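# Push utility cart through door into yellow bay

## Task

Move the utility cart through the self-closing door into the other room and leave it parked in the yellow bay so that all four of its wheels sit fully inside the taped outline, none touching the tape. By the end the case of copy paper must rest in the cart's top tray without any part of it overhanging the tray's edges, and the door must be closed. Either robot or both may be used; if any robot tips over or is left leaning, the task counts as failed.

## Robot and tools

ROBOTS. r1 and r2 are identical Hello Robot Stretch 4 units. Each has an omni-wheel base, a lift that rides up a mast, an arm that telescopes straight ahead, a wrist with yaw, pitch and roll, and a two-finger gripper. Height is roughly 1.6 m; the base edge lies within 0.23 m of the base origin.

FRAMES. All positions are in metres. The base frame sits on the floor under the base centre: x ahead, y to the left, z up. hand_pose is expressed in it (a point between the open fingertips; the printed value may be slightly wrong). The odometry frame is where the base frame was when the scene began; base_odometry only integrates wheel rotation, so slip looks like travel. Heading is in rad, left positive, -3.142 to 3.142. Each robot uses its own frames, so where the robots are relative to one another can only be judged from images, lidar_m and wrist_depth_mm.

move. Arguments: r1, r2, cameras, blocking. blocking must always be false, otherwise the call is refused; the call comes back in about 0.5 s while motion continues. Each robot entry holds base, joints or both, plus optional speeds, pace, contact_limits; or only end_of_arm: "enable_torque" (re-powers limp wrist/gripper motors). base is a single relative offset from where the base last measured itself: translate_m forward positive, -2 to 2 m; strafe_m sideways, left positive, -2 to 2 m; rotate_rad turn in place, counter-clockwise positive, -3.2 to 3.2. translate_m and strafe_m may be combined into one straight diagonal run; rotate_rad goes alone. joints are absolute targets, one number per named joint: lift_m 0 to 1.2 (±0.004 counts as done); arm_m extension 0 to 0.55 (±0.004); wrist_yaw_rad -1.134 to 4.276 (0 ahead, positive left, 3.14 folded back; over 3.4 may hit the arm); wrist_pitch_rad -1.117 to 4.259 (0 level, 1.57 pointing down); wrist_roll_rad -1.117 to 4.259 (positive clockwise viewed from behind the gripper); gripper_m fingertip gap -0.038 to 0.141 (about 0.015 off; -0.02 or less means fingers pressing together). Wrist tolerance ±0.02. Joint targets outside range are clipped and reported; other bad values are refused, unknown keys make the call invalid. pace: "slow", "default", "fast", "max". speeds sets a top speed per joint key (not gripper_m). contact_limits, 0 (gentle) to 1 (firm), default 0.5, only for arm_m, lift_m, translate_m, strafe_m, rotate_rad and only next to that same command; a base limit persists until the next base command. A raised lift (above 0.2) slows the base. Actions are cut off after 14 s (time_out). A robot not named keeps doing what it was doing; a new move overrides only the targets it names. cameras: list of names (r1_head_camera, r1_head_left_camera, r1_head_right_camera, r1_wrist_camera, same for r2, or "all"); an empty move returns full state plus all images and the scene number.

wait: seconds 0 to 10, optional cameras; returns early once any running move comes to rest. wait(0) shows an "earlier move" line. stop: brakes everything and returns when at rest; stopped joints may keep pressing. zoom_image: camera plus region [x0, y0, x1, y1] in pixels, up to 504 by 504, from that camera's newest image. finished_scene: scene = current scene number; irreversible, and the goal must hold without the robots.

RESULTS. "move: r1 done; r2 time_out" gives each robot's worst status. Statuses: moving, done (wheels turned the commanded amount, even with slip), off_target, contact_stop (blocked, goes slack), time_out (target dropped), limit_stop_at_own_body, limit_stop_at_tilt (lean over 6 degrees; lift, arm and wheels go slack), torque_fault (motor limp until enable_torque). Any unrequested stop prevents the rest of that reply's move/wait/finished_scene calls from running. "as last shown" marks robots not named, whose status reads "not commanded". The pictures line lists image order; images can lag the state a little. on_its_own reports unrequested behaviour (slack, held at target, odd resting servo current). lidar_m: 12 distances in 30-degree sectors, 1st straight ahead, counting counter-clockwise (4th left, 7th behind, 10th right); "-" means nothing seen or closer than 0.25 m; misses glass and thin legs. wrist_depth_mm: 7x7 grid of depths, 100 to 2000 mm, top-left first. turned_by_wheels vs turned_by_imu differing by over ~0.1 rad in a move suggests a bump or slip. base_tilt in degrees, forward and right positive, ±3 bias. motor_effort in percent (peak in brackets); servo_current in mA.

GRIPPER. Command roughly 0.015 or more below an object's width to hold it; about 0.06 below resists tugs. Close to -0.02 or less to hook behind a bar or handle. Readings and done do not prove a grip; look for a servo_current rise. Open before rotating base or wrist when clamped on a thin rim.

SELF-COLLISION. Avoid the gripper over the base with lift below about 0.2 (0.45 pointing down), tilting up while rolled, and yaw plus pitch below about -1.1. When folded back (yaw above ~2.7), tilting or rolling can trigger a stop.

SAFETY. Never let bases or grippers press between robots; once bases touch, any further travel presses hard. Two robots' travel can differ by up to ~3 cm per metre, which strains a shared load and can tip a robot. Avoid turning or braking with over 1 kg held and arm_m above 0.2, steady pulls with the gripper high, slams, drops and hard impacts on fixed objects. Loose objects may occasionally get nudged. The simulation keeps running while you compose replies.

Each tool is called after "Emit:" as a command line: name --argument value for each argument, lists and objects as JSON in quotes; but a table of rows of numbers goes row by row, as --pt "numbers of a row", without its own name.

## Session

Emit:
move

Scene clock: 0.00 s.
r1.base_odometry: x=+0.000 y=+0.000 heading=+0.000
r1.turned_by_wheels: +0.000
r1.turned_by_imu: +0.000
r1.base_tilt: forward=-1.6 right=+1.3
r1.lidar_m: 1.92 2.25 3.81 1.93 0.97 0.84 0.83 0.93 0.77 0.76 0.93 1.59
r1.base_status: not commanded
r1.joint_positions: lift_m=+0.127 arm_m=+0.000 wrist_yaw_rad=+3.089 wrist_pitch_rad=+0.002 wrist_roll_rad=+0.000 gripper_m=+0.056
r1.joint_status: not commanded
r1.measured_speeds: all 0
r1.motor_effort: lift_m=+20 arm_m=-4 wheel_0=+0 wheel_1=+1 wheel_2=+1
r1.servo_current: wrist_yaw_rad=39 wrist_pitch_rad=46 wrist_roll_rad=65 gripper_m=39
r1.hand_pose: x=-0.1125 y=+0.1024 z=+0.3046 quat_wxyz=(+0.026, -0.001, +0.000, +1.000) (m; r1's base frame)
r1.wrist_depth_mm: 137 138 - - - - - / 113 139 - - - - - / 117 140 224 - - - - / 137 161 - - - - - / - - - - - - - / - - 191 - 187 - - / 842 759 750 788 788 732 768
r2.base_odometry: x=+0.000 y=+0.000 heading=+0.000
r2.turned_by_wheels: +0.000
r2.turned_by_imu: +0.000
r2.base_tilt: forward=-0.6 right=+0.1
r2.lidar_m: 2.02 1.45 1.40 1.49 2.01 2.22 2.34 3.17 1.60 3.62 2.59 2.46
r2.base_status: not commanded
r2.joint_positions: lift_m=+0.295 arm_m=+0.000 wrist_yaw_rad=+3.133 wrist_pitch_rad=+0.002 wrist_roll_rad=+0.000 gripper_m=+0.056
r2.joint_status: not commanded
r2.measured_speeds: all 0
r2.motor_effort: lift_m=+18 arm_m=-4 wheel_0=+0 wheel_1=-1 wheel_2=+0
r2.servo_current: wrist_yaw_rad=46 wrist_pitch_rad=39 wrist_roll_rad=46 gripper_m=59
r2.hand_pose: x=-0.1167 y=+0.0898 z=+0.4727 quat_wxyz=(+0.004, -0.001, +0.000, +1.000) (m; r2's base frame)
r2.wrist_depth_mm: - 140 - - - - - / - 126 150 - - - - / - 130 185 - - - - / 144 143 272 - - - - / 229 - - - - - - / 226 1576 196 1576 190 1618 1464 / 226 1060 1138 - - 1025 1060
pictures: r1_head_camera, r1_head_left_camera, r1_head_right_camera, r1_wrist_camera, r2_head_camera, r2_head_left_camera, r2_head_right_camera, r2_wrist_camera
Images, in order (width x height): r1_head_camera 420x560, r1_head_left_camera 420x672, r1_head_right_camera 420x672, r1_wrist_camera 616x392, r2_head_camera 420x560, r2_head_left_camera 420x672, r2_head_right_camera 420x672, r2_wrist_camera 616x392.

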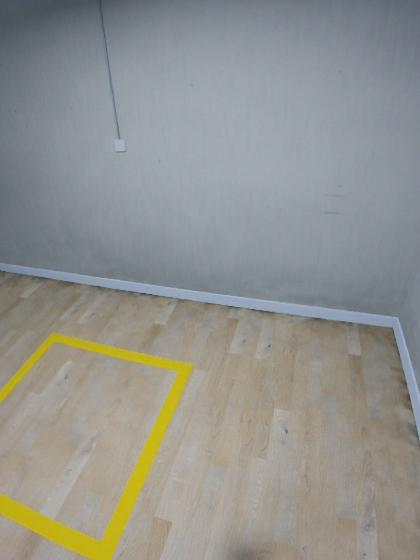

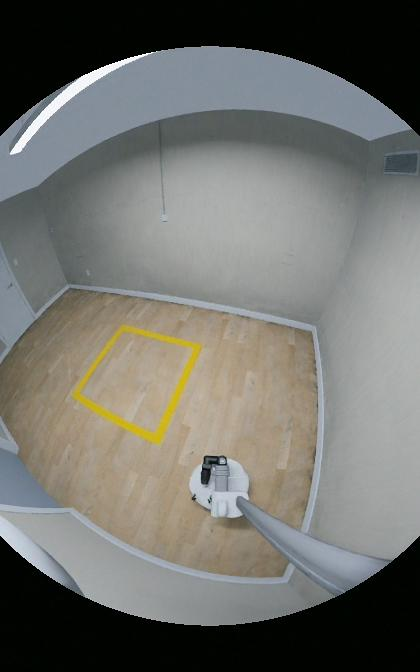

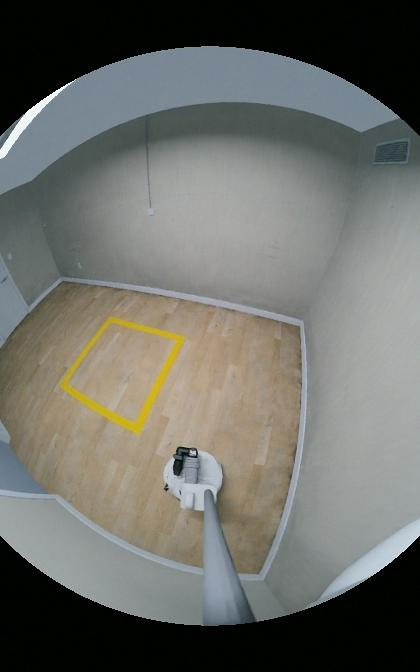

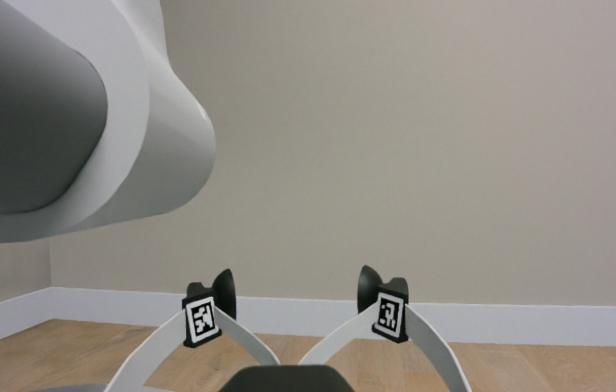

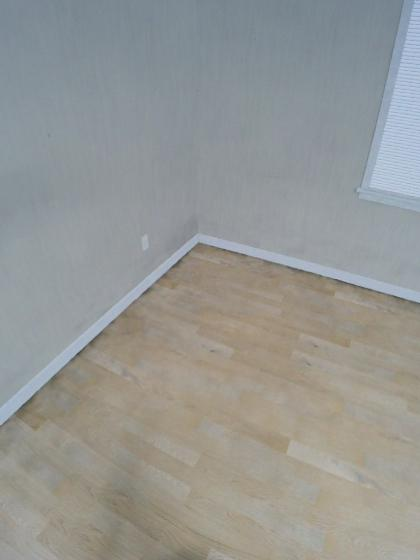

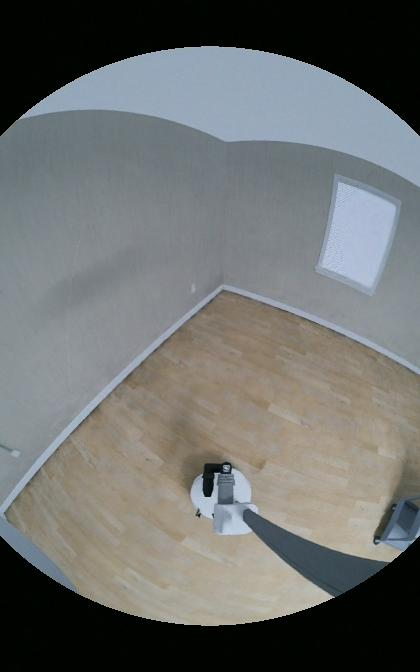

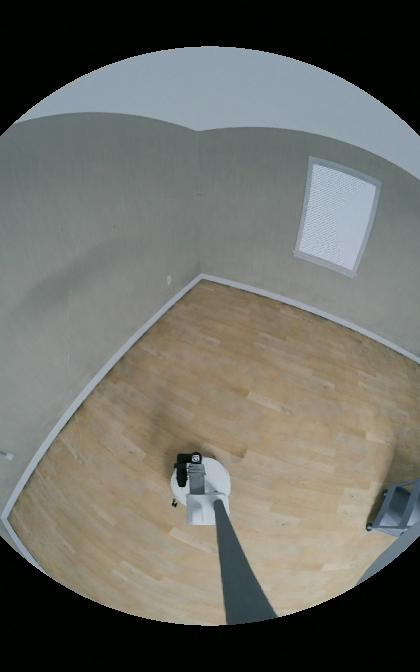

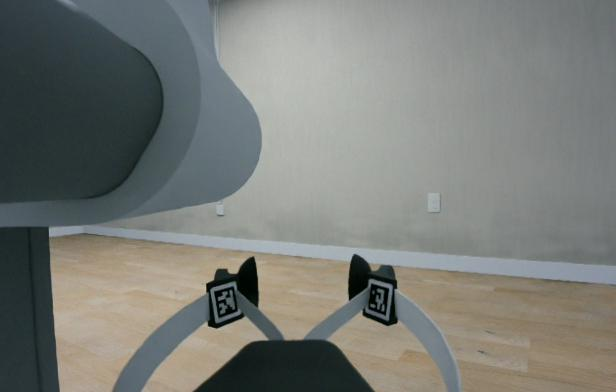

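Emit:
move --r1 '{"base": {"rotate_rad": 1.3}}' --r2 '{"base": {"rotate_rad": -1.3}}' --blocking false

Emit:
wait --seconds 2.5 --cameras '["r1_head_camera","r1_head_left_camera","r1_head_right_camera","r2_head_camera","r2_head_left_camera","r2_head_right_camera"]'

Scene clock: 4.40 s.
move: r1 moving; r2 moving
r1.base_odometry: x=+0.000 y=+0.000 heading=+0.252
r1.turned_by_wheels: +0.252
r1.turned_by_imu: +0.252
r1.base_tilt: forward=-1.6 right=+1.2
r1.lidar_m: 1.98 2.71 3.66 1.25 0.89 0.80 0.87 0.80 0.77 0.82 1.11 1.92
r1.base_status: rotate_rad moving
r1.joint_positions: lift_m=+0.127 arm_m=+0.000 wrist_yaw_rad=+3.089 wrist_pitch_rad=+0.002 wrist_roll_rad=+0.000 gripper_m=+0.056
r1.joint_status: not commanded
r1.measured_speeds: translate_m=-0.001 strafe_m=-0.001 rotate_rad=+0.980 lift_m=+0.000 arm_m=+0.000 wrist_yaw_rad=+0.000 wrist_pitch_rad=+0.000 wrist_roll_rad=+0.000
r1.motor_effort: lift_m=+20(20) arm_m=-4(4) wheel_0=-8(9) wheel_1=-6(9) wheel_2=-7(7)
r1.servo_current: wrist_yaw_rad=59(59) wrist_pitch_rad=39(46) wrist_roll_rad=46(59) gripper_m=39(39)
r1.hand_pose: x=-0.1125 y=+0.1024 z=+0.3046 quat_wxyz=(+0.026, -0.001, +0.000, +1.000) (m; r1's base frame)
r1.wrist_depth_mm: 136 138 - - - - - / 113 139 - - - - - / 114 140 226 - - - - / 137 160 - - - - - / - - - - - - - / - 1060 190 - 187 - - / 778 750 750 798 750 699 732
r2.base_odometry: x=+0.000 y=+0.000 heading=-0.252
r2.turned_by_wheels: -0.252
r2.turned_by_imu: -0.244
r2.base_tilt: forward=-0.7 right=+0.1
r2.lidar_m: 2.52 1.62 1.40 1.40 1.67 2.23 2.24 2.64 1.59 1.63 2.93 2.49
r2.base_status: rotate_rad moving
r2.joint_positions: lift_m=+0.295 arm_m=+0.000 wrist_yaw_rad=+3.133 wrist_pitch_rad=+0.002 wrist_roll_rad=+0.000 gripper_m=+0.056
r2.joint_status: not commanded
r2.measured_speeds: translate_m=+0.000 strafe_m=+0.000 rotate_rad=-0.974 lift_m=+0.000 arm_m=+0.000 wrist_yaw_rad=+0.000 wrist_pitch_rad=+0.000 wrist_roll_rad=+0.000
r2.motor_effort: lift_m=+18(18) arm_m=-4(4) wheel_0=+8(9) wheel_1=+8(10) wheel_2=+9(11)
r2.servo_current: wrist_yaw_rad=33(52) wrist_pitch_rad=39(46) wrist_roll_rad=52(52) gripper_m=39(59)
r2.hand_pose: x=-0.1167 y=+0.0898 z=+0.4727 quat_wxyz=(+0.004, -0.001, +0.000, +1.000) (m; r2's base frame)
r2.wrist_depth_mm: - 141 - - - - - / - 127 150 - - - - / - 130 184 - - - - / 144 143 272 - - - - / 229 - - - - - - / 227 1576 196 1576 190 1661 1464 / 226 1060 1138 - - 1060 1060
pictures: none

Scene clock: 5.80 s.
earlier move: r1 done; r2 done
r1.base_odometry: x=+0.000 y=+0.000 heading=+1.300
r1.turned_by_wheels: +1.048
r1.turned_by_imu: +1.053
r1.base_tilt: forward=-1.6 right=+1.3
r1.lidar_m: 3.79 1.23 0.89 0.83 0.88 0.82 0.77 0.81 1.10 1.93 2.00 2.67
r1.base_status: done
r1.joint_positions: lift_m=+0.127 arm_m=+0.000 wrist_yaw_rad=+3.089 wrist_pitch_rad=+0.002 wrist_roll_rad=+0.000 gripper_m=+0.056
r1.joint_status: not commanded
r1.measured_speeds: all 0
r1.motor_effort: lift_m=+20(20) arm_m=-4(4) wheel_0=-4(10) wheel_1=-1(9) wheel_2=-1(8)
r1.servo_current: wrist_yaw_rad=52(65) wrist_pitch_rad=46(52) wrist_roll_rad=59(65) gripper_m=39(46)
r1.hand_pose: x=-0.1125 y=+0.1024 z=+0.3046 quat_wxyz=(+0.026, -0.001, +0.000, +1.000) (m; r1's base frame)
r1.wrist_depth_mm: 136 138 - - - - - / 113 139 - - - - - / 118 140 229 - - - - / 137 162 - - - - - / - - - - - - - / - - 191 - 187 - - / 788 707 750 143 778 768 809
r2.base_odometry: x=+0.000 y=+0.000 heading=-1.299
r2.turned_by_wheels: -1.047
r2.turned_by_imu: -1.020
r2.base_tilt: forward=-0.6 right=+0.0
r2.lidar_m: 2.89 2.49 2.51 1.63 1.42 1.42 1.67 2.21 2.24 2.65 1.62 1.64
r2.base_status: done
r2.joint_positions: lift_m=+0.295 arm_m=+0.000 wrist_yaw_rad=+3.133 wrist_pitch_rad=+0.002 wrist_roll_rad=+0.000 gripper_m=+0.056
r2.joint_status: not commanded
r2.measured_speeds: all 0
r2.motor_effort: lift_m=+18(18) arm_m=-4(4) wheel_0=+5(11) wheel_1=+3(11) wheel_2=+5(11)
r2.servo_current: wrist_yaw_rad=39(59) wrist_pitch_rad=46(46) wrist_roll_rad=39(52) gripper_m=46(59)
r2.hand_pose: x=-0.1167 y=+0.0898 z=+0.4727 quat_wxyz=(+0.004, -0.001, +0.000, +1.000) (m; r2's base frame)
r2.wrist_depth_mm: - 140 - - - - - / - 126 151 - - - - / - 129 185 - - - - / 144 143 264 - - - - / 229 - - - - - - / 227 1576 196 1576 190 - - / 226 1078 1138 - - 1042 1008
wait: 1.40 of 2.5 s (r1 and r2 have come to rest)
pictures: r1_head_camera, r1_head_left_camera, r1_head_right_camera, r2_head_camera, r2_head_left_camera, r2_head_right_camera
Images, in order (width x height): r1_head_camera 420x560, r1_head_left_camera 420x672, r1_head_right_camera 420x672, r2_head_camera 420x560, r2_head_left_camera 420x672, r2_head_right_camera 420x672.

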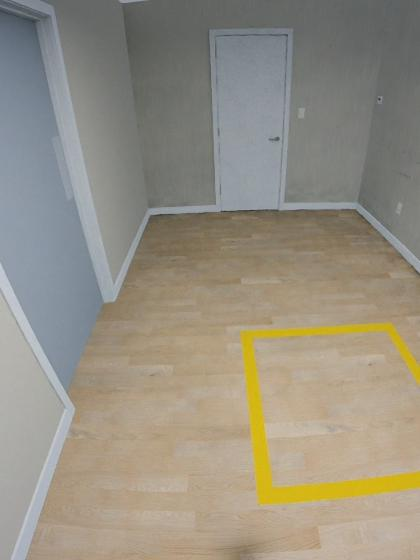

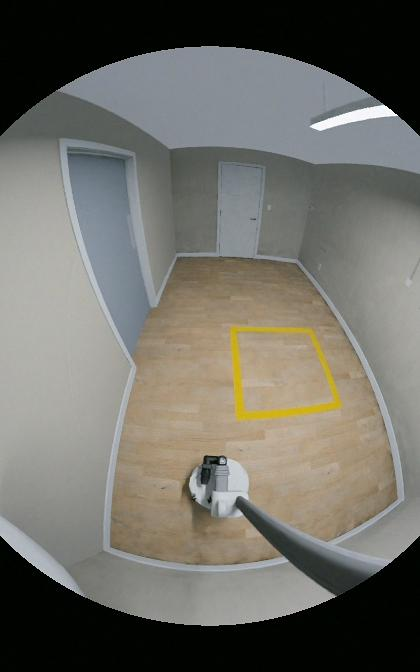

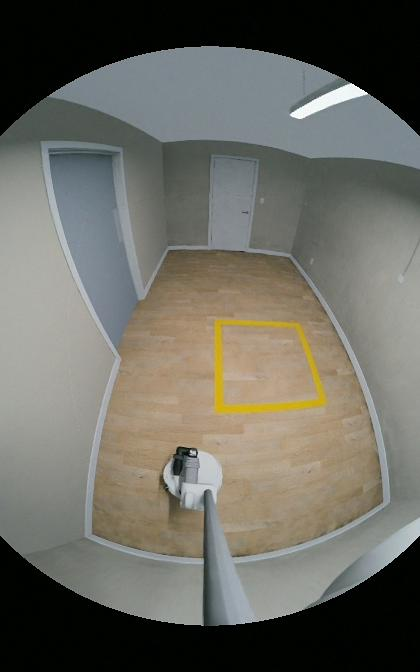

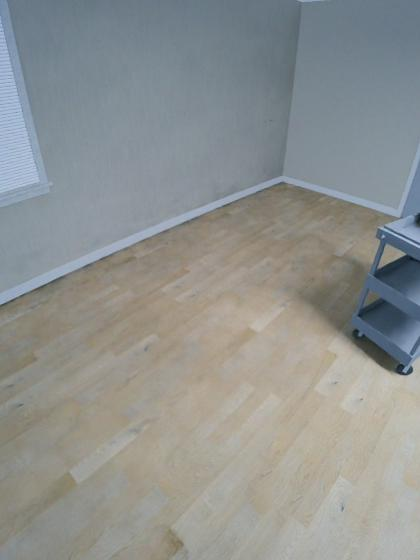

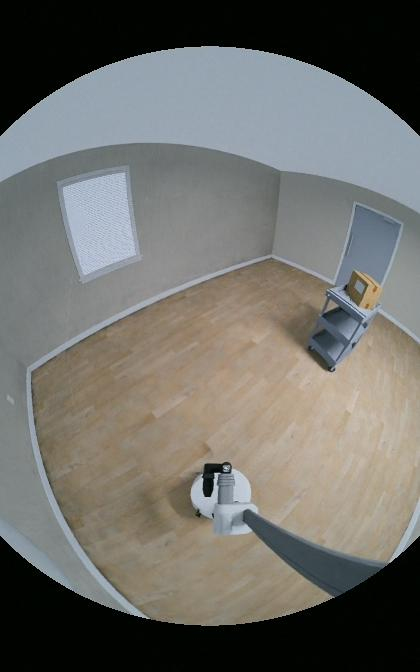

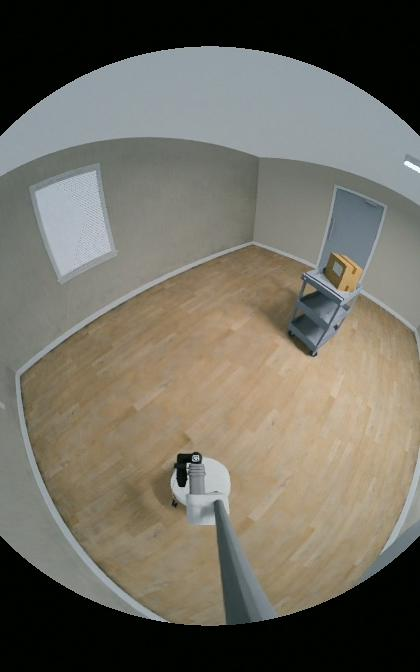

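Emit:
move --r2 '{"base": {"rotate_rad": -0.55}}' --r1 '{"base": {"rotate_rad": 0.7}}' --blocking false

Emit:
wait --seconds 2 --cameras '["r1_head_camera","r2_head_camera","r2_head_left_camera"]'

Emit:
zoom_image --camera "r2_head_left_camera" --region '[120, 150, 320, 400]'

Emit:
zoom_image --camera "r1_head_camera" --region '[0, 0, 420, 504]'

Scene clock: 12.23 s.
move: r1 moving; r2 moving
r1.base_odometry: x=+0.000 y=+0.000 heading=+1.552
r1.turned_by_wheels: +0.252
r1.turned_by_imu: +0.253
r1.base_tilt: forward=-1.6 right=+1.3
r1.lidar_m: 2.04 1.02 0.83 0.84 0.91 0.78 0.78 0.91 1.54 1.94 2.18 3.63
r1.base_status: rotate_rad moving
r1.joint_positions: lift_m=+0.127 arm_m=+0.000 wrist_yaw_rad=+3.089 wrist_pitch_rad=+0.002 wrist_roll_rad=+0.000 gripper_m=+0.056
r1.joint_status: not commanded
r1.measured_speeds: translate_m=+0.000 strafe_m=+0.000 rotate_rad=+0.970 lift_m=+0.000 arm_m=+0.000 wrist_yaw_rad=+0.000 wrist_pitch_rad=+0.000 wrist_roll_rad=+0.000
r1.motor_effort: lift_m=+20(20) arm_m=-4(4) wheel_0=-7(9) wheel_1=-9(9) wheel_2=-7(7)
r1.servo_current: wrist_yaw_rad=46(52) wrist_pitch_rad=46(46) wrist_roll_rad=59(65) gripper_m=39(46)
r1.hand_pose: x=-0.1125 y=+0.1024 z=+0.3046 quat_wxyz=(+0.026, -0.001, +0.000, +1.000) (m; r1's base frame)
r1.wrist_depth_mm: 136 138 - - - - - / 114 139 - - - - - / 117 139 229 - - - - / 137 162 - - - - - / - - - - - - - / - - 190 - 187 - - / 842 750 750 143 759 741 768
r2.base_odometry: x=+0.000 y=+0.000 heading=-1.551
r2.turned_by_wheels: -0.252
r2.turned_by_imu: -0.245
r2.base_tilt: forward=-0.6 right=+0.1
r2.lidar_m: 3.50 2.58 2.50 1.98 1.47 1.40 1.51 2.06 2.22 2.34 3.26 1.62
r2.base_status: rotate_rad moving
r2.joint_positions: lift_m=+0.295 arm_m=+0.000 wrist_yaw_rad=+3.133 wrist_pitch_rad=+0.002 wrist_roll_rad=+0.000 gripper_m=+0.056
r2.joint_status: not commanded
r2.measured_speeds: translate_m=+0.001 strafe_m=+0.000 rotate_rad=-0.968 lift_m=+0.000 arm_m=+0.000 wrist_yaw_rad=+0.000 wrist_pitch_rad=+0.000 wrist_roll_rad=+0.000
r2.motor_effort: lift_m=+18(18) arm_m=-4(4) wheel_0=+10(13) wheel_1=+9(10) wheel_2=+10(11)
r2.servo_current: wrist_yaw_rad=46(59) wrist_pitch_rad=39(46) wrist_roll_rad=52(59) gripper_m=46(52)
r2.hand_pose: x=-0.1167 y=+0.0898 z=+0.4727 quat_wxyz=(+0.004, -0.001, +0.000, +1.000) (m; r2's base frame)
r2.wrist_depth_mm: - 141 - - - - - / - 126 141 - - - - / - 129 185 - - - - / 144 144 259 - - - - / 229 - - - - - - / 228 1618 196 1336 190 - - / 226 1060 1160 - - 1042 1060
pictures: none

Scene clock: 13.07 s.
earlier move: r1 moving; r2 done
r1.base_odometry: x=+0.000 y=+0.000 heading=+1.999
r1.turned_by_wheels: +0.447
r1.turned_by_imu: +0.450
r1.base_tilt: forward=-1.6 right=+1.3
r1.lidar_m: 1.08 0.84 0.82 0.91 0.78 0.77 0.87 1.33 1.95 2.16 3.26 2.25
r1.base_status: rotate_rad moving
r1.joint_positions: lift_m=+0.127 arm_m=+0.000 wrist_yaw_rad=+3.089 wrist_pitch_rad=+0.002 wrist_roll_rad=+0.000 gripper_m=+0.056
r1.joint_status: not commanded
r1.measured_speeds: all 0
r1.motor_effort: lift_m=+20(20) arm_m=-4(4) wheel_0=-4(9) wheel_1=-2(9) wheel_2=+0(7)
r1.servo_current: wrist_yaw_rad=59(65) wrist_pitch_rad=46(52) wrist_roll_rad=33(65) gripper_m=39(46)
r1.hand_pose: x=-0.1125 y=+0.1024 z=+0.3046 quat_wxyz=(+0.026, -0.001, +0.000, +1.000) (m; r1's base frame)
r1.wrist_depth_mm: 136 138 - - - - - / 114 139 - - - - - / 118 140 229 - - - - / 137 162 - - - - - / 1661 - - - - - - / 1205 1205 190 - 187 - - / 854 750 759 798 750 - -
r2.base_odometry: x=+0.000 y=+0.000 heading=-1.848
r2.turned_by_wheels: -0.297
r2.turned_by_imu: -0.289
r2.base_tilt: forward=-0.7 right=+0.1
r2.lidar_m: 1.62 2.93 2.47 2.49 1.65 1.42 1.40 1.64 2.22 2.24 2.61 1.63
r2.base_status: done
r2.joint_positions: lift_m=+0.295 arm_m=+0.000 wrist_yaw_rad=+3.133 wrist_pitch_rad=+0.002 wrist_roll_rad=+0.000 gripper_m=+0.056
r2.joint_status: not commanded
r2.measured_speeds: all 0
r2.motor_effort: lift_m=+18(18) arm_m=-4(4) wheel_0=+3(13) wheel_1=+4(10) wheel_2=+5(11)
r2.servo_current: wrist_yaw_rad=52(59) wrist_pitch_rad=39(46) wrist_roll_rad=46(59) gripper_m=46(52)
r2.hand_pose: x=-0.1167 y=+0.0898 z=+0.4727 quat_wxyz=(+0.004, -0.001, +0.000, +1.000) (m; r2's base frame)
r2.wrist_depth_mm: - 141 - - - - - / - 127 141 - - - - / - 130 185 - - - - / 144 143 207 - - - - / 220 - - - - - - / 227 1576 192 1281 190 - - / 227 1078 1138 - - 1042 1060
wait: 0.83 of 2 s (r2 has come to rest)
pictures: r1_head_camera, r2_head_camera, r2_head_left_camera
Images, in order (width x height): r1_head_camera 420x560, r2_head_camera 420x560, r2_head_left_camera 420x672.

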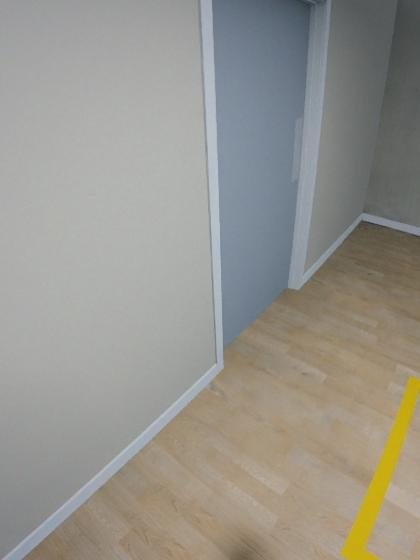

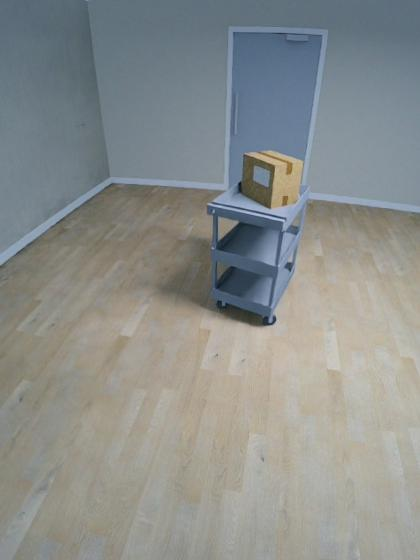

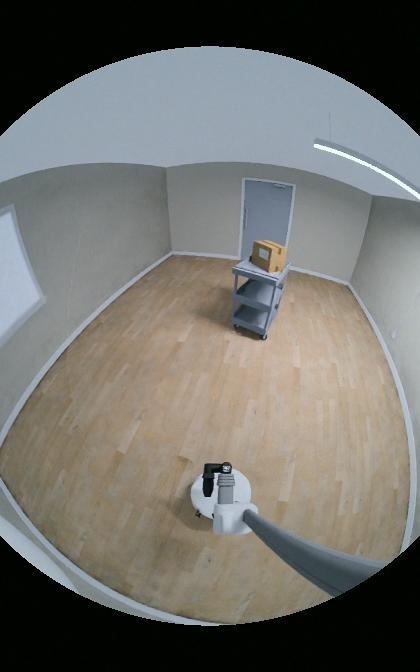

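Scaled by 2.016 from the camera's 420x672 image, which has a finer 600x960 frame.

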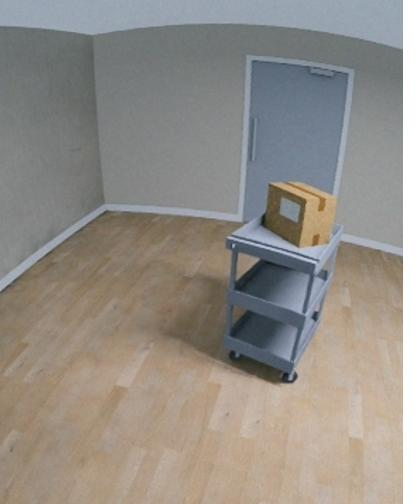

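Scaled by 1.000.

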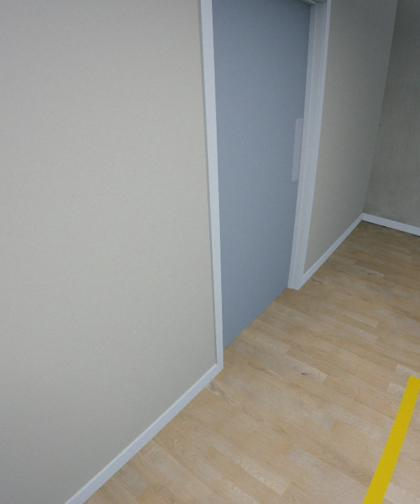

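Emit:
move --r2 '{"base": {"translate_m": 0.75, "strafe_m": 0.2}, "joints": {"lift_m": 0.8}}' --blocking false

Emit:
wait --seconds 5

Emit:
move --r2 '{"base": {"rotate_rad": -0.35}, "joints": {"wrist_yaw_rad": 0.0}}' --blocking false

Emit:
wait --seconds 3 --cameras '["r2_head_camera","r2_head_left_camera","r2_wrist_camera"]'

Emit:
zoom_image --camera "r2_head_camera" --region '[40, 20, 400, 440]'

Scene clock: 156.07 s.
earlier move: r1 done
move: r2 moving
r1.base_odometry: x=+0.000 y=+0.000 heading=+1.999
r1.turned_by_wheels: +0.000
r1.turned_by_imu: +0.000
r1.base_tilt: forward=-1.6 right=+1.3
r1.lidar_m: 1.08 0.86 0.84 0.91 0.80 0.75 0.87 1.37 1.94 2.14 3.27 2.25
r1.base_status: done
r1.joint_positions: lift_m=+0.127 arm_m=+0.000 wrist_yaw_rad=+3.089 wrist_pitch_rad=+0.002 wrist_roll_rad=+0.000 gripper_m=+0.056
r1.joint_status: not commanded
r1.measured_speeds: all 0
r1.motor_effort: lift_m=+20(20) arm_m=-4(4) wheel_0=-4(4) wheel_1=-2(3) wheel_2=-2(2)
r1.servo_current: wrist_yaw_rad=33(52) wrist_pitch_rad=46(52) wrist_roll_rad=59(59) gripper_m=39(52)
r1.hand_pose: x=-0.1125 y=+0.1024 z=+0.3046 quat_wxyz=(+0.026, -0.001, +0.000, +1.000) (m; r1's base frame)
r1.wrist_depth_mm: 136 138 - - - - - / 113 139 - - - - - / 118 139 229 - - - - / 137 162 - - - - - / 1708 - - - - - - / 1205 1205 190 - 188 - - / 842 741 759 809 750 - -
r2.base_odometry: x=+0.000 y=-0.032 heading=-1.848
r2.turned_by_wheels: +0.000
r2.turned_by_imu: +0.001
r2.base_tilt: forward=-0.7 right=+0.1
r2.lidar_m: 1.60 2.91 2.47 2.49 1.69 1.44 1.44 1.69 2.24 2.23 2.61 1.58
r2.base_status: translate_m moving; strafe_m moving
r2.joint_positions: lift_m=+0.333 arm_m=+0.000 wrist_yaw_rad=+3.133 wrist_pitch_rad=+0.002 wrist_roll_rad=+0.000 gripper_m=+0.056
r2.joint_status: lift_m moving
r2.measured_speeds: translate_m=+0.122 strafe_m=+0.033 rotate_rad=+0.005 lift_m=+0.146 arm_m=+0.000 wrist_yaw_rad=+0.000 wrist_pitch_rad=+0.000 wrist_roll_rad=+0.000
r2.motor_effort: lift_m=+24(24) arm_m=-4(4) wheel_0=+7(8) wheel_1=+9(11) wheel_2=-12(12)
r2.servo_current: wrist_yaw_rad=46(52) wrist_pitch_rad=39(46) wrist_roll_rad=39(52) gripper_m=52(52)
r2.hand_pose: x=-0.1167 y=+0.0898 z=+0.5104 quat_wxyz=(+0.004, -0.001, +0.000, +1.000) (m; r2's base frame)
r2.wrist_depth_mm: - 140 - - - - - / - 124 147 - - - - / - 128 190 - - - - / 144 144 212 - - - - / 220 - - - - - - / 225 1537 192 170 190 - - / 234 1138 1205 - - 1098 1138
pictures: none

Scene clock: 159.60 s.
earlier move: r2 done
r1.base_odometry: x=+0.000 y=+0.000 heading=+1.999
r1.turned_by_wheels: +0.000
r1.turned_by_imu: +0.000
r1.base_tilt: forward=-1.5 right=+1.3
r1.lidar_m: 1.08 0.86 0.81 0.92 0.78 0.76 0.86 1.34 1.94 2.15 3.29 2.25
r1.base_status: done
r1.joint_positions: lift_m=+0.127 arm_m=+0.000 wrist_yaw_rad=+3.089 wrist_pitch_rad=+0.002 wrist_roll_rad=+0.000 gripper_m=+0.056
r1.joint_status: not commanded
r1.measured_speeds: all 0
r1.motor_effort: lift_m=+20(20) arm_m=-4(4) wheel_0=-4(5) wheel_1=-2(3) wheel_2=-2(2)
r1.servo_current: wrist_yaw_rad=65(65) wrist_pitch_rad=39(52) wrist_roll_rad=52(78) gripper_m=46(52)
r1.hand_pose: x=-0.1125 y=+0.1024 z=+0.3046 quat_wxyz=(+0.026, -0.001, +0.000, +1.000) (m; r1's base frame)
r1.wrist_depth_mm: 136 139 - - - - - / 113 139 - - - - - / 117 140 229 - - - - / 137 161 - - - - - / 1661 - - - - - - / 1205 1205 190 - 187 - - / 842 750 768 798 750 - -
r2.base_odometry: x=-0.013 y=-0.776 heading=-1.848
r2.turned_by_wheels: +0.000
r2.turned_by_imu: +0.001
r2.base_tilt: forward=-0.7 right=+0.1
r2.lidar_m: 3.69 2.48 2.12 2.11 2.44 2.08 2.06 2.42 2.62 2.61 3.03 0.99
r2.base_status: done
r2.joint_positions: lift_m=+0.800 arm_m=+0.000 wrist_yaw_rad=+3.133 wrist_pitch_rad=+0.002 wrist_roll_rad=+0.000 gripper_m=+0.056
r2.joint_status: all done
r2.measured_speeds: all 0
r2.motor_effort: lift_m=+21(27) arm_m=-4(4) wheel_0=+5(9) wheel_1=+4(11) wheel_2=-4(13)
r2.servo_current: wrist_yaw_rad=52(59) wrist_pitch_rad=39(46) wrist_roll_rad=46(65) gripper_m=46(59)
r2.hand_pose: x=-0.1167 y=+0.0898 z=+0.9775 quat_wxyz=(+0.004, -0.001, +0.000, +1.000) (m; r2's base frame)
r2.wrist_depth_mm: - 141 - - - - - / - 127 150 - - - - / - 129 185 - - - - / 144 143 264 - - - - / 229 - - - - - - / 228 - 196 - 192 - - / 225 - - - - - -
wait: 3.53 of 5 s (r2 has come to rest)
pictures: none

Scene clock: 160.10 s.
move: r2 moving
r1: as last shown
r1.base_tilt: forward=-1.6 right=+1.3
r1.lidar_m: 1.08 0.86 0.84 0.93 0.78 0.77 0.87 1.34 1.94 2.14 3.26 2.25
r1.motor_effort: lift_m=+20(20) arm_m=-4(4) wheel_0=-4(4) wheel_1=-2(3) wheel_2=-2(2)
r1.servo_current: wrist_yaw_rad=72(72) wrist_pitch_rad=39(39) wrist_roll_rad=59(59) gripper_m=46(46)
r1.wrist_depth_mm: 137 139 - - - - - / 113 139 - - - - - / 117 140 230 - - - - / 137 162 - - - - - / 1661 - - - - - - / 1182 1205 190 - 187 - - / 842 750 750 798 741 - -
r2.base_odometry: x=-0.013 y=-0.776 heading=-2.086
r2.turned_by_wheels: -0.238
r2.turned_by_imu: -0.231
r2.base_tilt: forward=-0.7 right=+0.0
r2.lidar_m: 1.01 2.97 2.21 2.10 2.22 2.17 2.06 2.19 2.72 2.61 2.75 1.00
r2.base_status: rotate_rad moving
r2.joint_positions: lift_m=+0.800 arm_m=+0.000 wrist_yaw_rad=+2.569 wrist_pitch_rad=+0.002 wrist_roll_rad=+0.000 gripper_m=+0.056
r2.joint_status: wrist_yaw_rad moving
r2.measured_speeds: translate_m=-0.001 strafe_m=+0.000 rotate_rad=-0.698 lift_m=+0.000 arm_m=+0.000 wrist_yaw_rad=-1.746 wrist_pitch_rad=+0.000 wrist_roll_rad=+0.000
r2.motor_effort: lift_m=+21(21) arm_m=-4(4) wheel_0=+6(9) wheel_1=+6(10) wheel_2=+5(10)
r2.servo_current: wrist_yaw_rad=91(143) wrist_pitch_rad=39(46) wrist_roll_rad=52(59) gripper_m=46(52)
r2.hand_pose: x=-0.0242 y=+0.2296 z=+0.9775 quat_wxyz=(+0.282, -0.001, +0.000, +0.959) (m; r2's base frame)
r2.wrist_depth_mm: - - - - - - - / - - - - - - - / - - - - - - - / - - - - - - - / - - - - - - - / - - 196 - 191 - - / - 1921 - - - - -
pictures: none

Scene clock: 162.00 s.
earlier move: r2 done
r1.base_odometry: x=+0.000 y=+0.000 heading=+1.999
r1.turned_by_wheels: +0.000
r1.turned_by_imu: +0.000
r1.base_tilt: forward=-1.6 right=+1.3
r1.lidar_m: 1.06 0.84 0.82 0.92 0.77 0.76 0.88 1.33 1.95 2.14 3.30 2.26
r1.base_status: not commanded
r1.joint_positions: lift_m=+0.127 arm_m=+0.000 wrist_yaw_rad=+3.089 wrist_pitch_rad=+0.002 wrist_roll_rad=+0.000 gripper_m=+0.056
r1.joint_status: not commanded
r1.measured_speeds: all 0
r1.motor_effort: lift_m=+20(20) arm_m=-4(4) wheel_0=-4(5) wheel_1=-2(3) wheel_2=-2(2)
r1.servo_current: wrist_yaw_rad=39(72) wrist_pitch_rad=39(52) wrist_roll_rad=39(65) gripper_m=39(52)
r1.hand_pose: x=-0.1125 y=+0.1024 z=+0.3046 quat_wxyz=(+0.026, -0.001, +0.000, +1.000) (m; r1's base frame)
r1.wrist_depth_mm: 136 139 - - - - - / 113 139 - - - - - / 118 140 228 - - - - / 137 162 - - - - - / 1708 - - - - - - / 1205 1205 190 - 188 - - / 842 750 768 798 750 - -
r2.base_odometry: x=-0.013 y=-0.776 heading=-2.197
r2.turned_by_wheels: -0.111
r2.turned_by_imu: -0.108
r2.base_tilt: forward=-0.7 right=+0.1
r2.lidar_m: 1.01 3.34 2.29 2.10 2.14 2.21 2.09 2.11 2.71 2.62 2.65 1.02
r2.base_status: done
r2.joint_positions: lift_m=+0.800 arm_m=+0.000 wrist_yaw_rad=+0.003 wrist_pitch_rad=+0.002 wrist_roll_rad=+0.000 gripper_m=+0.056
r2.joint_status: all done
r2.measured_speeds: all 0
r2.motor_effort: lift_m=+21(21) arm_m=-3(4) wheel_0=+3(9) wheel_1=+2(10) wheel_2=+3(10)
r2.servo_current: wrist_yaw_rad=39(143) wrist_pitch_rad=39(46) wrist_roll_rad=46(59) gripper_m=52(59)
r2.hand_pose: x=+0.4596 y=-0.0866 z=+0.9775 quat_wxyz=(+1.000, +0.000, +0.001, +0.001) (m; r2's base frame)
r2.wrist_depth_mm: - - - - - - - / - - - - - - - / - - - - - - - / - - - 1229 1098 - - / - - - 1182 1060 - - / - - 196 - 189 - - / - - - - - - -
wait: 1.90 of 3 s (r2 has come to rest)
pictures: r2_head_camera, r2_head_left_camera, r2_wrist_camera
Images, in order (width x height): r2_head_camera 420x560, r2_head_left_camera 420x672, r2_wrist_camera 616x392.

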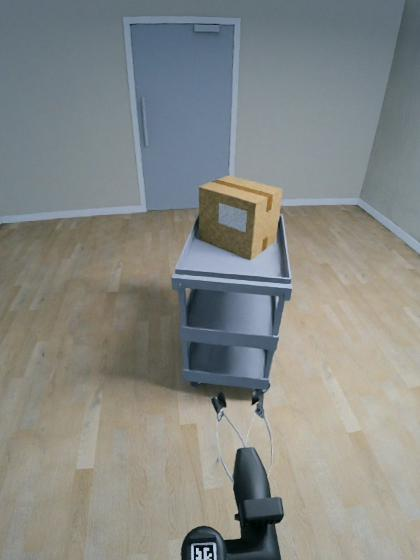

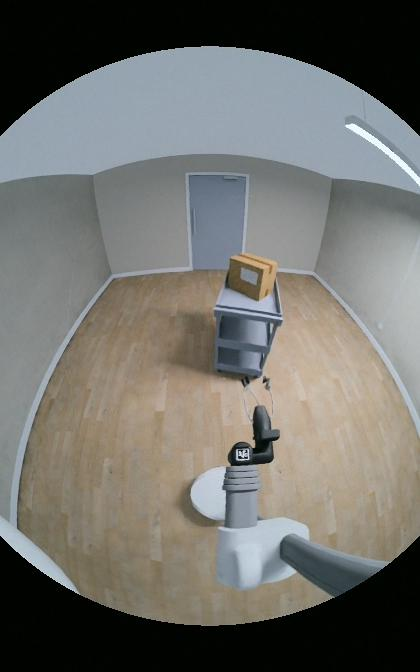

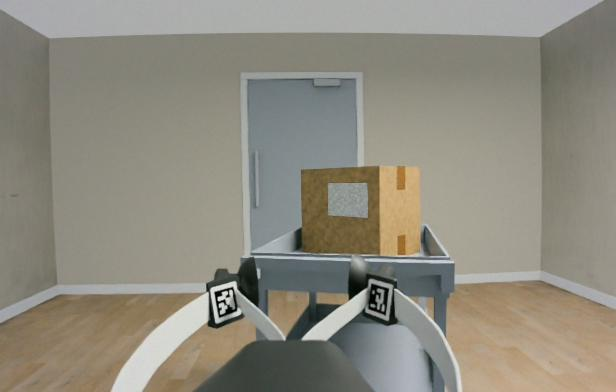

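Scaled by 1.200 from the camera's 420x560 image, which has a finer 1200x1600 frame.

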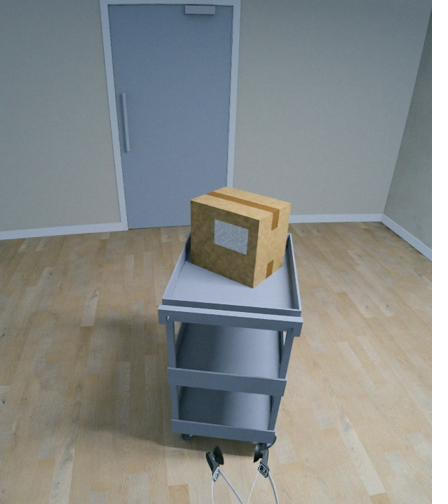

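Emit:
zoom_image --camera "r2_head_camera" --region '[160, 160, 310, 310]'

Emit:
zoom_image --camera "r2_head_camera" --region '[160, 270, 310, 420]'

Emit:
zoom_image --camera "r2_wrist_camera" --region '[220, 140, 480, 392]'

Scaled by 3.360 from the camera's 420x560 image, which has a finer 1200x1600 frame.

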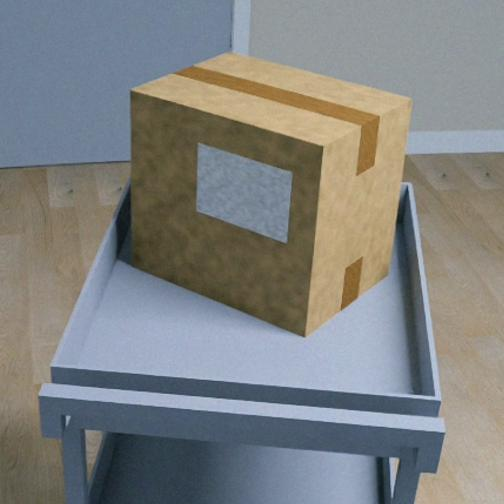

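Scaled by 3.360 from the camera's 420x560 image, which has a finer 1200x1600 frame.

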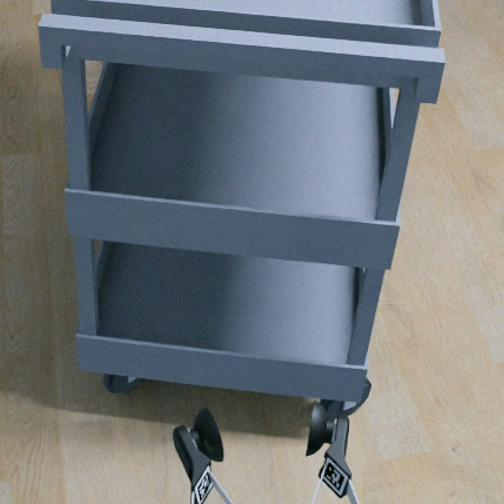

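Scaled by 1.938.

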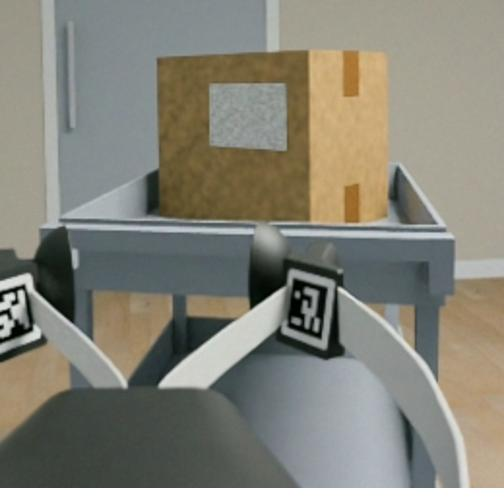

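Emit:
move --r1 '{"base": {"translate_m": 1.10, "strafe_m": -0.927}}' --blocking false

Emit:
wait --seconds 8

Emit:
move --r1 '{"base": {"rotate_rad": 0.87}}' --blocking false

Emit:
wait --seconds 3 --cameras '["r1_head_camera","r1_head_left_camera"]'

Scene clock: 210.57 s.
move: r1 moving
r1.base_odometry: x=+0.009 y=+0.032 heading=+1.999
r1.turned_by_wheels: +0.000
r1.turned_by_imu: +0.000
r1.base_tilt: forward=-1.6 right=+1.3
r1.lidar_m: 1.09 0.86 0.83 0.93 0.83 0.79 0.89 1.40 1.94 2.14 3.26 2.25
r1.base_status: translate_m moving; strafe_m moving
r1.joint_positions: lift_m=+0.127 arm_m=+0.000 wrist_yaw_rad=+3.089 wrist_pitch_rad=+0.002 wrist_roll_rad=+0.000 gripper_m=+0.056
r1.joint_status: not commanded
r1.measured_speeds: translate_m=+0.098 strafe_m=-0.085 rotate_rad=-0.005 lift_m=+0.000 arm_m=+0.000 wrist_yaw_rad=+0.000 wrist_pitch_rad=+0.000 wrist_roll_rad=+0.000
r1.motor_effort: lift_m=+20(20) arm_m=-4(4) wheel_0=+11(11) wheel_1=-4(7) wheel_2=-6(8)
r1.servo_current: wrist_yaw_rad=46(59) wrist_pitch_rad=39(46) wrist_roll_rad=46(52) gripper_m=39(46)
r1.hand_pose: x=-0.1125 y=+0.1024 z=+0.3046 quat_wxyz=(+0.026, -0.001, +0.000, +1.000) (m; r1's base frame)
r1.wrist_depth_mm: 137 139 - - - - - / 113 139 - - - - - / 118 139 229 - - - - / 137 162 - - - - - / 1661 - - - - - - / 1205 1205 192 - 187 - - / 842 750 759 798 741 130 -
r2: as last shown
r2.turned_by_wheels: +0.000
r2.turned_by_imu: +0.000
r2.lidar_m: 1.00 3.36 2.30 2.10 2.15 2.24 2.09 2.14 2.73 2.61 2.68 1.00
r2.motor_effort: lift_m=+21(21) arm_m=-4(4) wheel_0=+3(3) wheel_1=+2(3) wheel_2=+3(3)
r2.servo_current: wrist_yaw_rad=52(59) wrist_pitch_rad=46(46) wrist_roll_rad=39(52) gripper_m=52(59)
r2.wrist_depth_mm: - - - - - - - / - - - - - - - / - - - - - - - / - - - 1205 1098 - - / - - - 1182 1078 - - / - - 196 - 189 - - / - - - - - - -
pictures: none

Scene clock: 216.27 s.
earlier move: r1 done
r1.base_odometry: x=+0.387 y=+1.385 heading=+1.999
r1.turned_by_wheels: +0.000
r1.turned_by_imu: -0.004
r1.base_tilt: forward=-1.6 right=+1.2
r1.lidar_m: 1.13 0.98 0.95 0.96 1.55 2.21 2.40 1.92 1.89 2.09 2.50 2.35
r1.base_status: done
r1.joint_positions: lift_m=+0.127 arm_m=+0.000 wrist_yaw_rad=+3.089 wrist_pitch_rad=+0.002 wrist_roll_rad=+0.000 gripper_m=+0.056
r1.joint_status: not commanded
r1.measured_speeds: all 0
r1.motor_effort: lift_m=+20(20) arm_m=-4(4) wheel_0=+1(11) wheel_1=-2(7) wheel_2=-2(9)
r1.servo_current: wrist_yaw_rad=59(72) wrist_pitch_rad=39(52) wrist_roll_rad=46(72) gripper_m=39(52)
r1.hand_pose: x=-0.1125 y=+0.1024 z=+0.3046 quat_wxyz=(+0.026, -0.001, +0.000, +1.000) (m; r1's base frame)
r1.wrist_depth_mm: 136 138 - - - - - / 114 139 - - - - - / 118 140 273 - - - - / 137 162 - - - - - / 1661 - - - - - 1708 / 1205 1182 192 1308 187 1160 1138 / 842 750 750 798 707 778 809
r2.base_odometry: x=-0.013 y=-0.776 heading=-2.197
r2.turned_by_wheels: +0.000
r2.turned_by_imu: +0.001
r2.base_tilt: forward=-0.7 right=+0.1
r2.lidar_m: 1.00 3.35 2.30 2.10 2.15 2.23 2.08 2.13 2.72 2.59 2.67 1.01
r2.base_status: not commanded
r2.joint_positions: lift_m=+0.800 arm_m=+0.000 wrist_yaw_rad=+0.003 wrist_pitch_rad=+0.002 wrist_roll_rad=+0.000 gripper_m=+0.056
r2.joint_status: not commanded
r2.measured_speeds: all 0
r2.motor_effort: lift_m=+21(21) arm_m=-4(4) wheel_0=+2(3) wheel_1=+3(3) wheel_2=+3(4)
r2.servo_current: wrist_yaw_rad=46(59) wrist_pitch_rad=39(52) wrist_roll_rad=46(65) gripper_m=39(59)
r2.hand_pose: x=+0.4596 y=-0.0866 z=+0.9775 quat_wxyz=(+1.000, +0.000, +0.001, +0.001) (m; r2's base frame)
r2.wrist_depth_mm: - - - - - - - / - - - - - - - / - - - - - - - / - - - 1205 1060 - - / - - - 1205 1078 - - / - - 196 - 188 - - / - - - - - - -
wait: 5.70 of 8 s (r1 has come to rest)
pictures: none

Scene clock: 216.77 s.
move: r1 moving
r1.base_odometry: x=+0.387 y=+1.386 heading=+2.251
r1.turned_by_wheels: +0.252
r1.turned_by_imu: +0.253
r1.base_tilt: forward=-1.6 right=+1.3
r1.lidar_m: 1.07 0.97 0.96 1.16 2.19 2.22 2.07 1.89 1.92 2.39 2.48 1.53
r1.base_status: rotate_rad moving
r1.joint_positions: lift_m=+0.127 arm_m=+0.000 wrist_yaw_rad=+3.089 wrist_pitch_rad=+0.002 wrist_roll_rad=+0.000 gripper_m=+0.056
r1.joint_status: not commanded
r1.measured_speeds: translate_m=+0.001 strafe_m=+0.000 rotate_rad=+0.970 lift_m=+0.000 arm_m=+0.000 wrist_yaw_rad=+0.000 wrist_pitch_rad=+0.000 wrist_roll_rad=+0.000
r1.motor_effort: lift_m=+20(20) arm_m=-4(4) wheel_0=-8(10) wheel_1=-6(8) wheel_2=-7(8)
r1.servo_current: wrist_yaw_rad=39(65) wrist_pitch_rad=46(46) wrist_roll_rad=59(59) gripper_m=39(46)
r1.hand_pose: x=-0.1125 y=+0.1024 z=+0.3046 quat_wxyz=(+0.026, -0.001, +0.000, +1.000) (m; r1's base frame)
r1.wrist_depth_mm: 136 138 - - - - - / 113 139 - - - - - / 117 139 273 - - - - / 137 161 - - - - - / 1618 1983 - - - - 1756 / 1182 1205 192 1205 187 1160 1138 / 854 750 750 798 750 732 809
r2: as last shown
r2.turned_by_imu: +0.000
r2.lidar_m: 1.00 3.37 2.30 2.12 2.18 2.25 2.07 2.09 2.76 2.58 2.66 1.02
r2.motor_effort: lift_m=+21(21) arm_m=-4(4) wheel_0=+3(3) wheel_1=+2(2) wheel_2=+3(3)
r2.servo_current: wrist_yaw_rad=46(52) wrist_pitch_rad=39(46) wrist_roll_rad=52(52) gripper_m=52(52)
r2.wrist_depth_mm: - - - - - - - / - - - - - - - / - - - - - - - / - - - 1205 1078 - - / - - - 1205 1078 - - / - - 196 - 188 - - / - - - - - - -
pictures: none

Scene clock: 217.87 s.
earlier move: r1 done
r1.base_odometry: x=+0.387 y=+1.386 heading=+2.868
r1.turned_by_wheels: +0.617
r1.turned_by_imu: +0.621
r1.base_tilt: forward=-1.6 right=+1.2
r1.lidar_m: 0.96 0.95 1.25 2.21 2.27 1.98 1.88 1.96 2.61 2.48 1.36 1.02
r1.base_status: done
r1.joint_positions: lift_m=+0.127 arm_m=+0.000 wrist_yaw_rad=+3.089 wrist_pitch_rad=+0.002 wrist_roll_rad=+0.000 gripper_m=+0.056
r1.joint_status: not commanded
r1.measured_speeds: all 0
r1.motor_effort: lift_m=+20(20) arm_m=-4(4) wheel_0=-2(10) wheel_1=-2(8) wheel_2=+0(8)
r1.servo_current: wrist_yaw_rad=46(65) wrist_pitch_rad=46(46) wrist_roll_rad=39(72) gripper_m=46(46)
r1.hand_pose: x=-0.1125 y=+0.1024 z=+0.3046 quat_wxyz=(+0.026, -0.001, +0.000, +1.000) (m; r1's base frame)
r1.wrist_depth_mm: 136 139 - - - - - / 113 139 - - - - - / 117 140 236 - - - - / 137 162 - - - - - / 1661 - 1921 - - - - / 1182 1205 192 1182 187 1160 1255 / 842 707 759 809 798 768 778
r2.base_odometry: x=-0.013 y=-0.776 heading=-2.197
r2.turned_by_wheels: +0.000
r2.turned_by_imu: +0.000
r2.base_tilt: forward=-0.7 right=+0.1
r2.lidar_m: 0.99 3.37 2.27 2.11 2.16 2.25 2.08 2.12 2.72 2.60 2.66 1.02
r2.base_status: not commanded
r2.joint_positions: lift_m=+0.800 arm_m=+0.000 wrist_yaw_rad=+0.003 wrist_pitch_rad=+0.002 wrist_roll_rad=+0.000 gripper_m=+0.056
r2.joint_status: not commanded
r2.measured_speeds: all 0
r2.motor_effort: lift_m=+21(21) arm_m=-4(4) wheel_0=+3(3) wheel_1=+2(3) wheel_2=+3(4)
r2.servo_current: wrist_yaw_rad=46(65) wrist_pitch_rad=39(46) wrist_roll_rad=46(52) gripper_m=46(52)
r2.hand_pose: x=+0.4596 y=-0.0866 z=+0.9775 quat_wxyz=(+1.000, +0.000, +0.001, +0.001) (m; r2's base frame)
r2.wrist_depth_mm: - - - - - - - / - - - - - - - / - - - - - - - / - - - 1205 1078 - - / - - - 1182 1060 - - / - - 196 - 188 - - / - - - - - - -
wait: 1.10 of 3 s (r1 has come to rest)
pictures: r1_head_camera, r1_head_left_camera
Images, in order (width x height): r1_head_camera 420x560, r1_head_left_camera 420x672.

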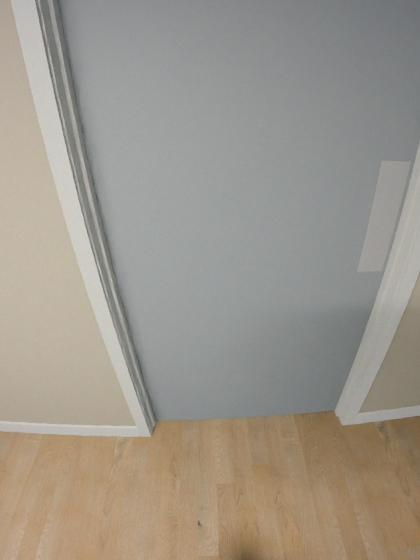

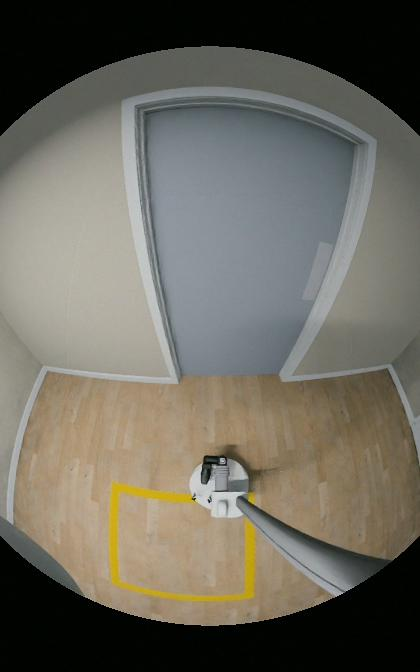

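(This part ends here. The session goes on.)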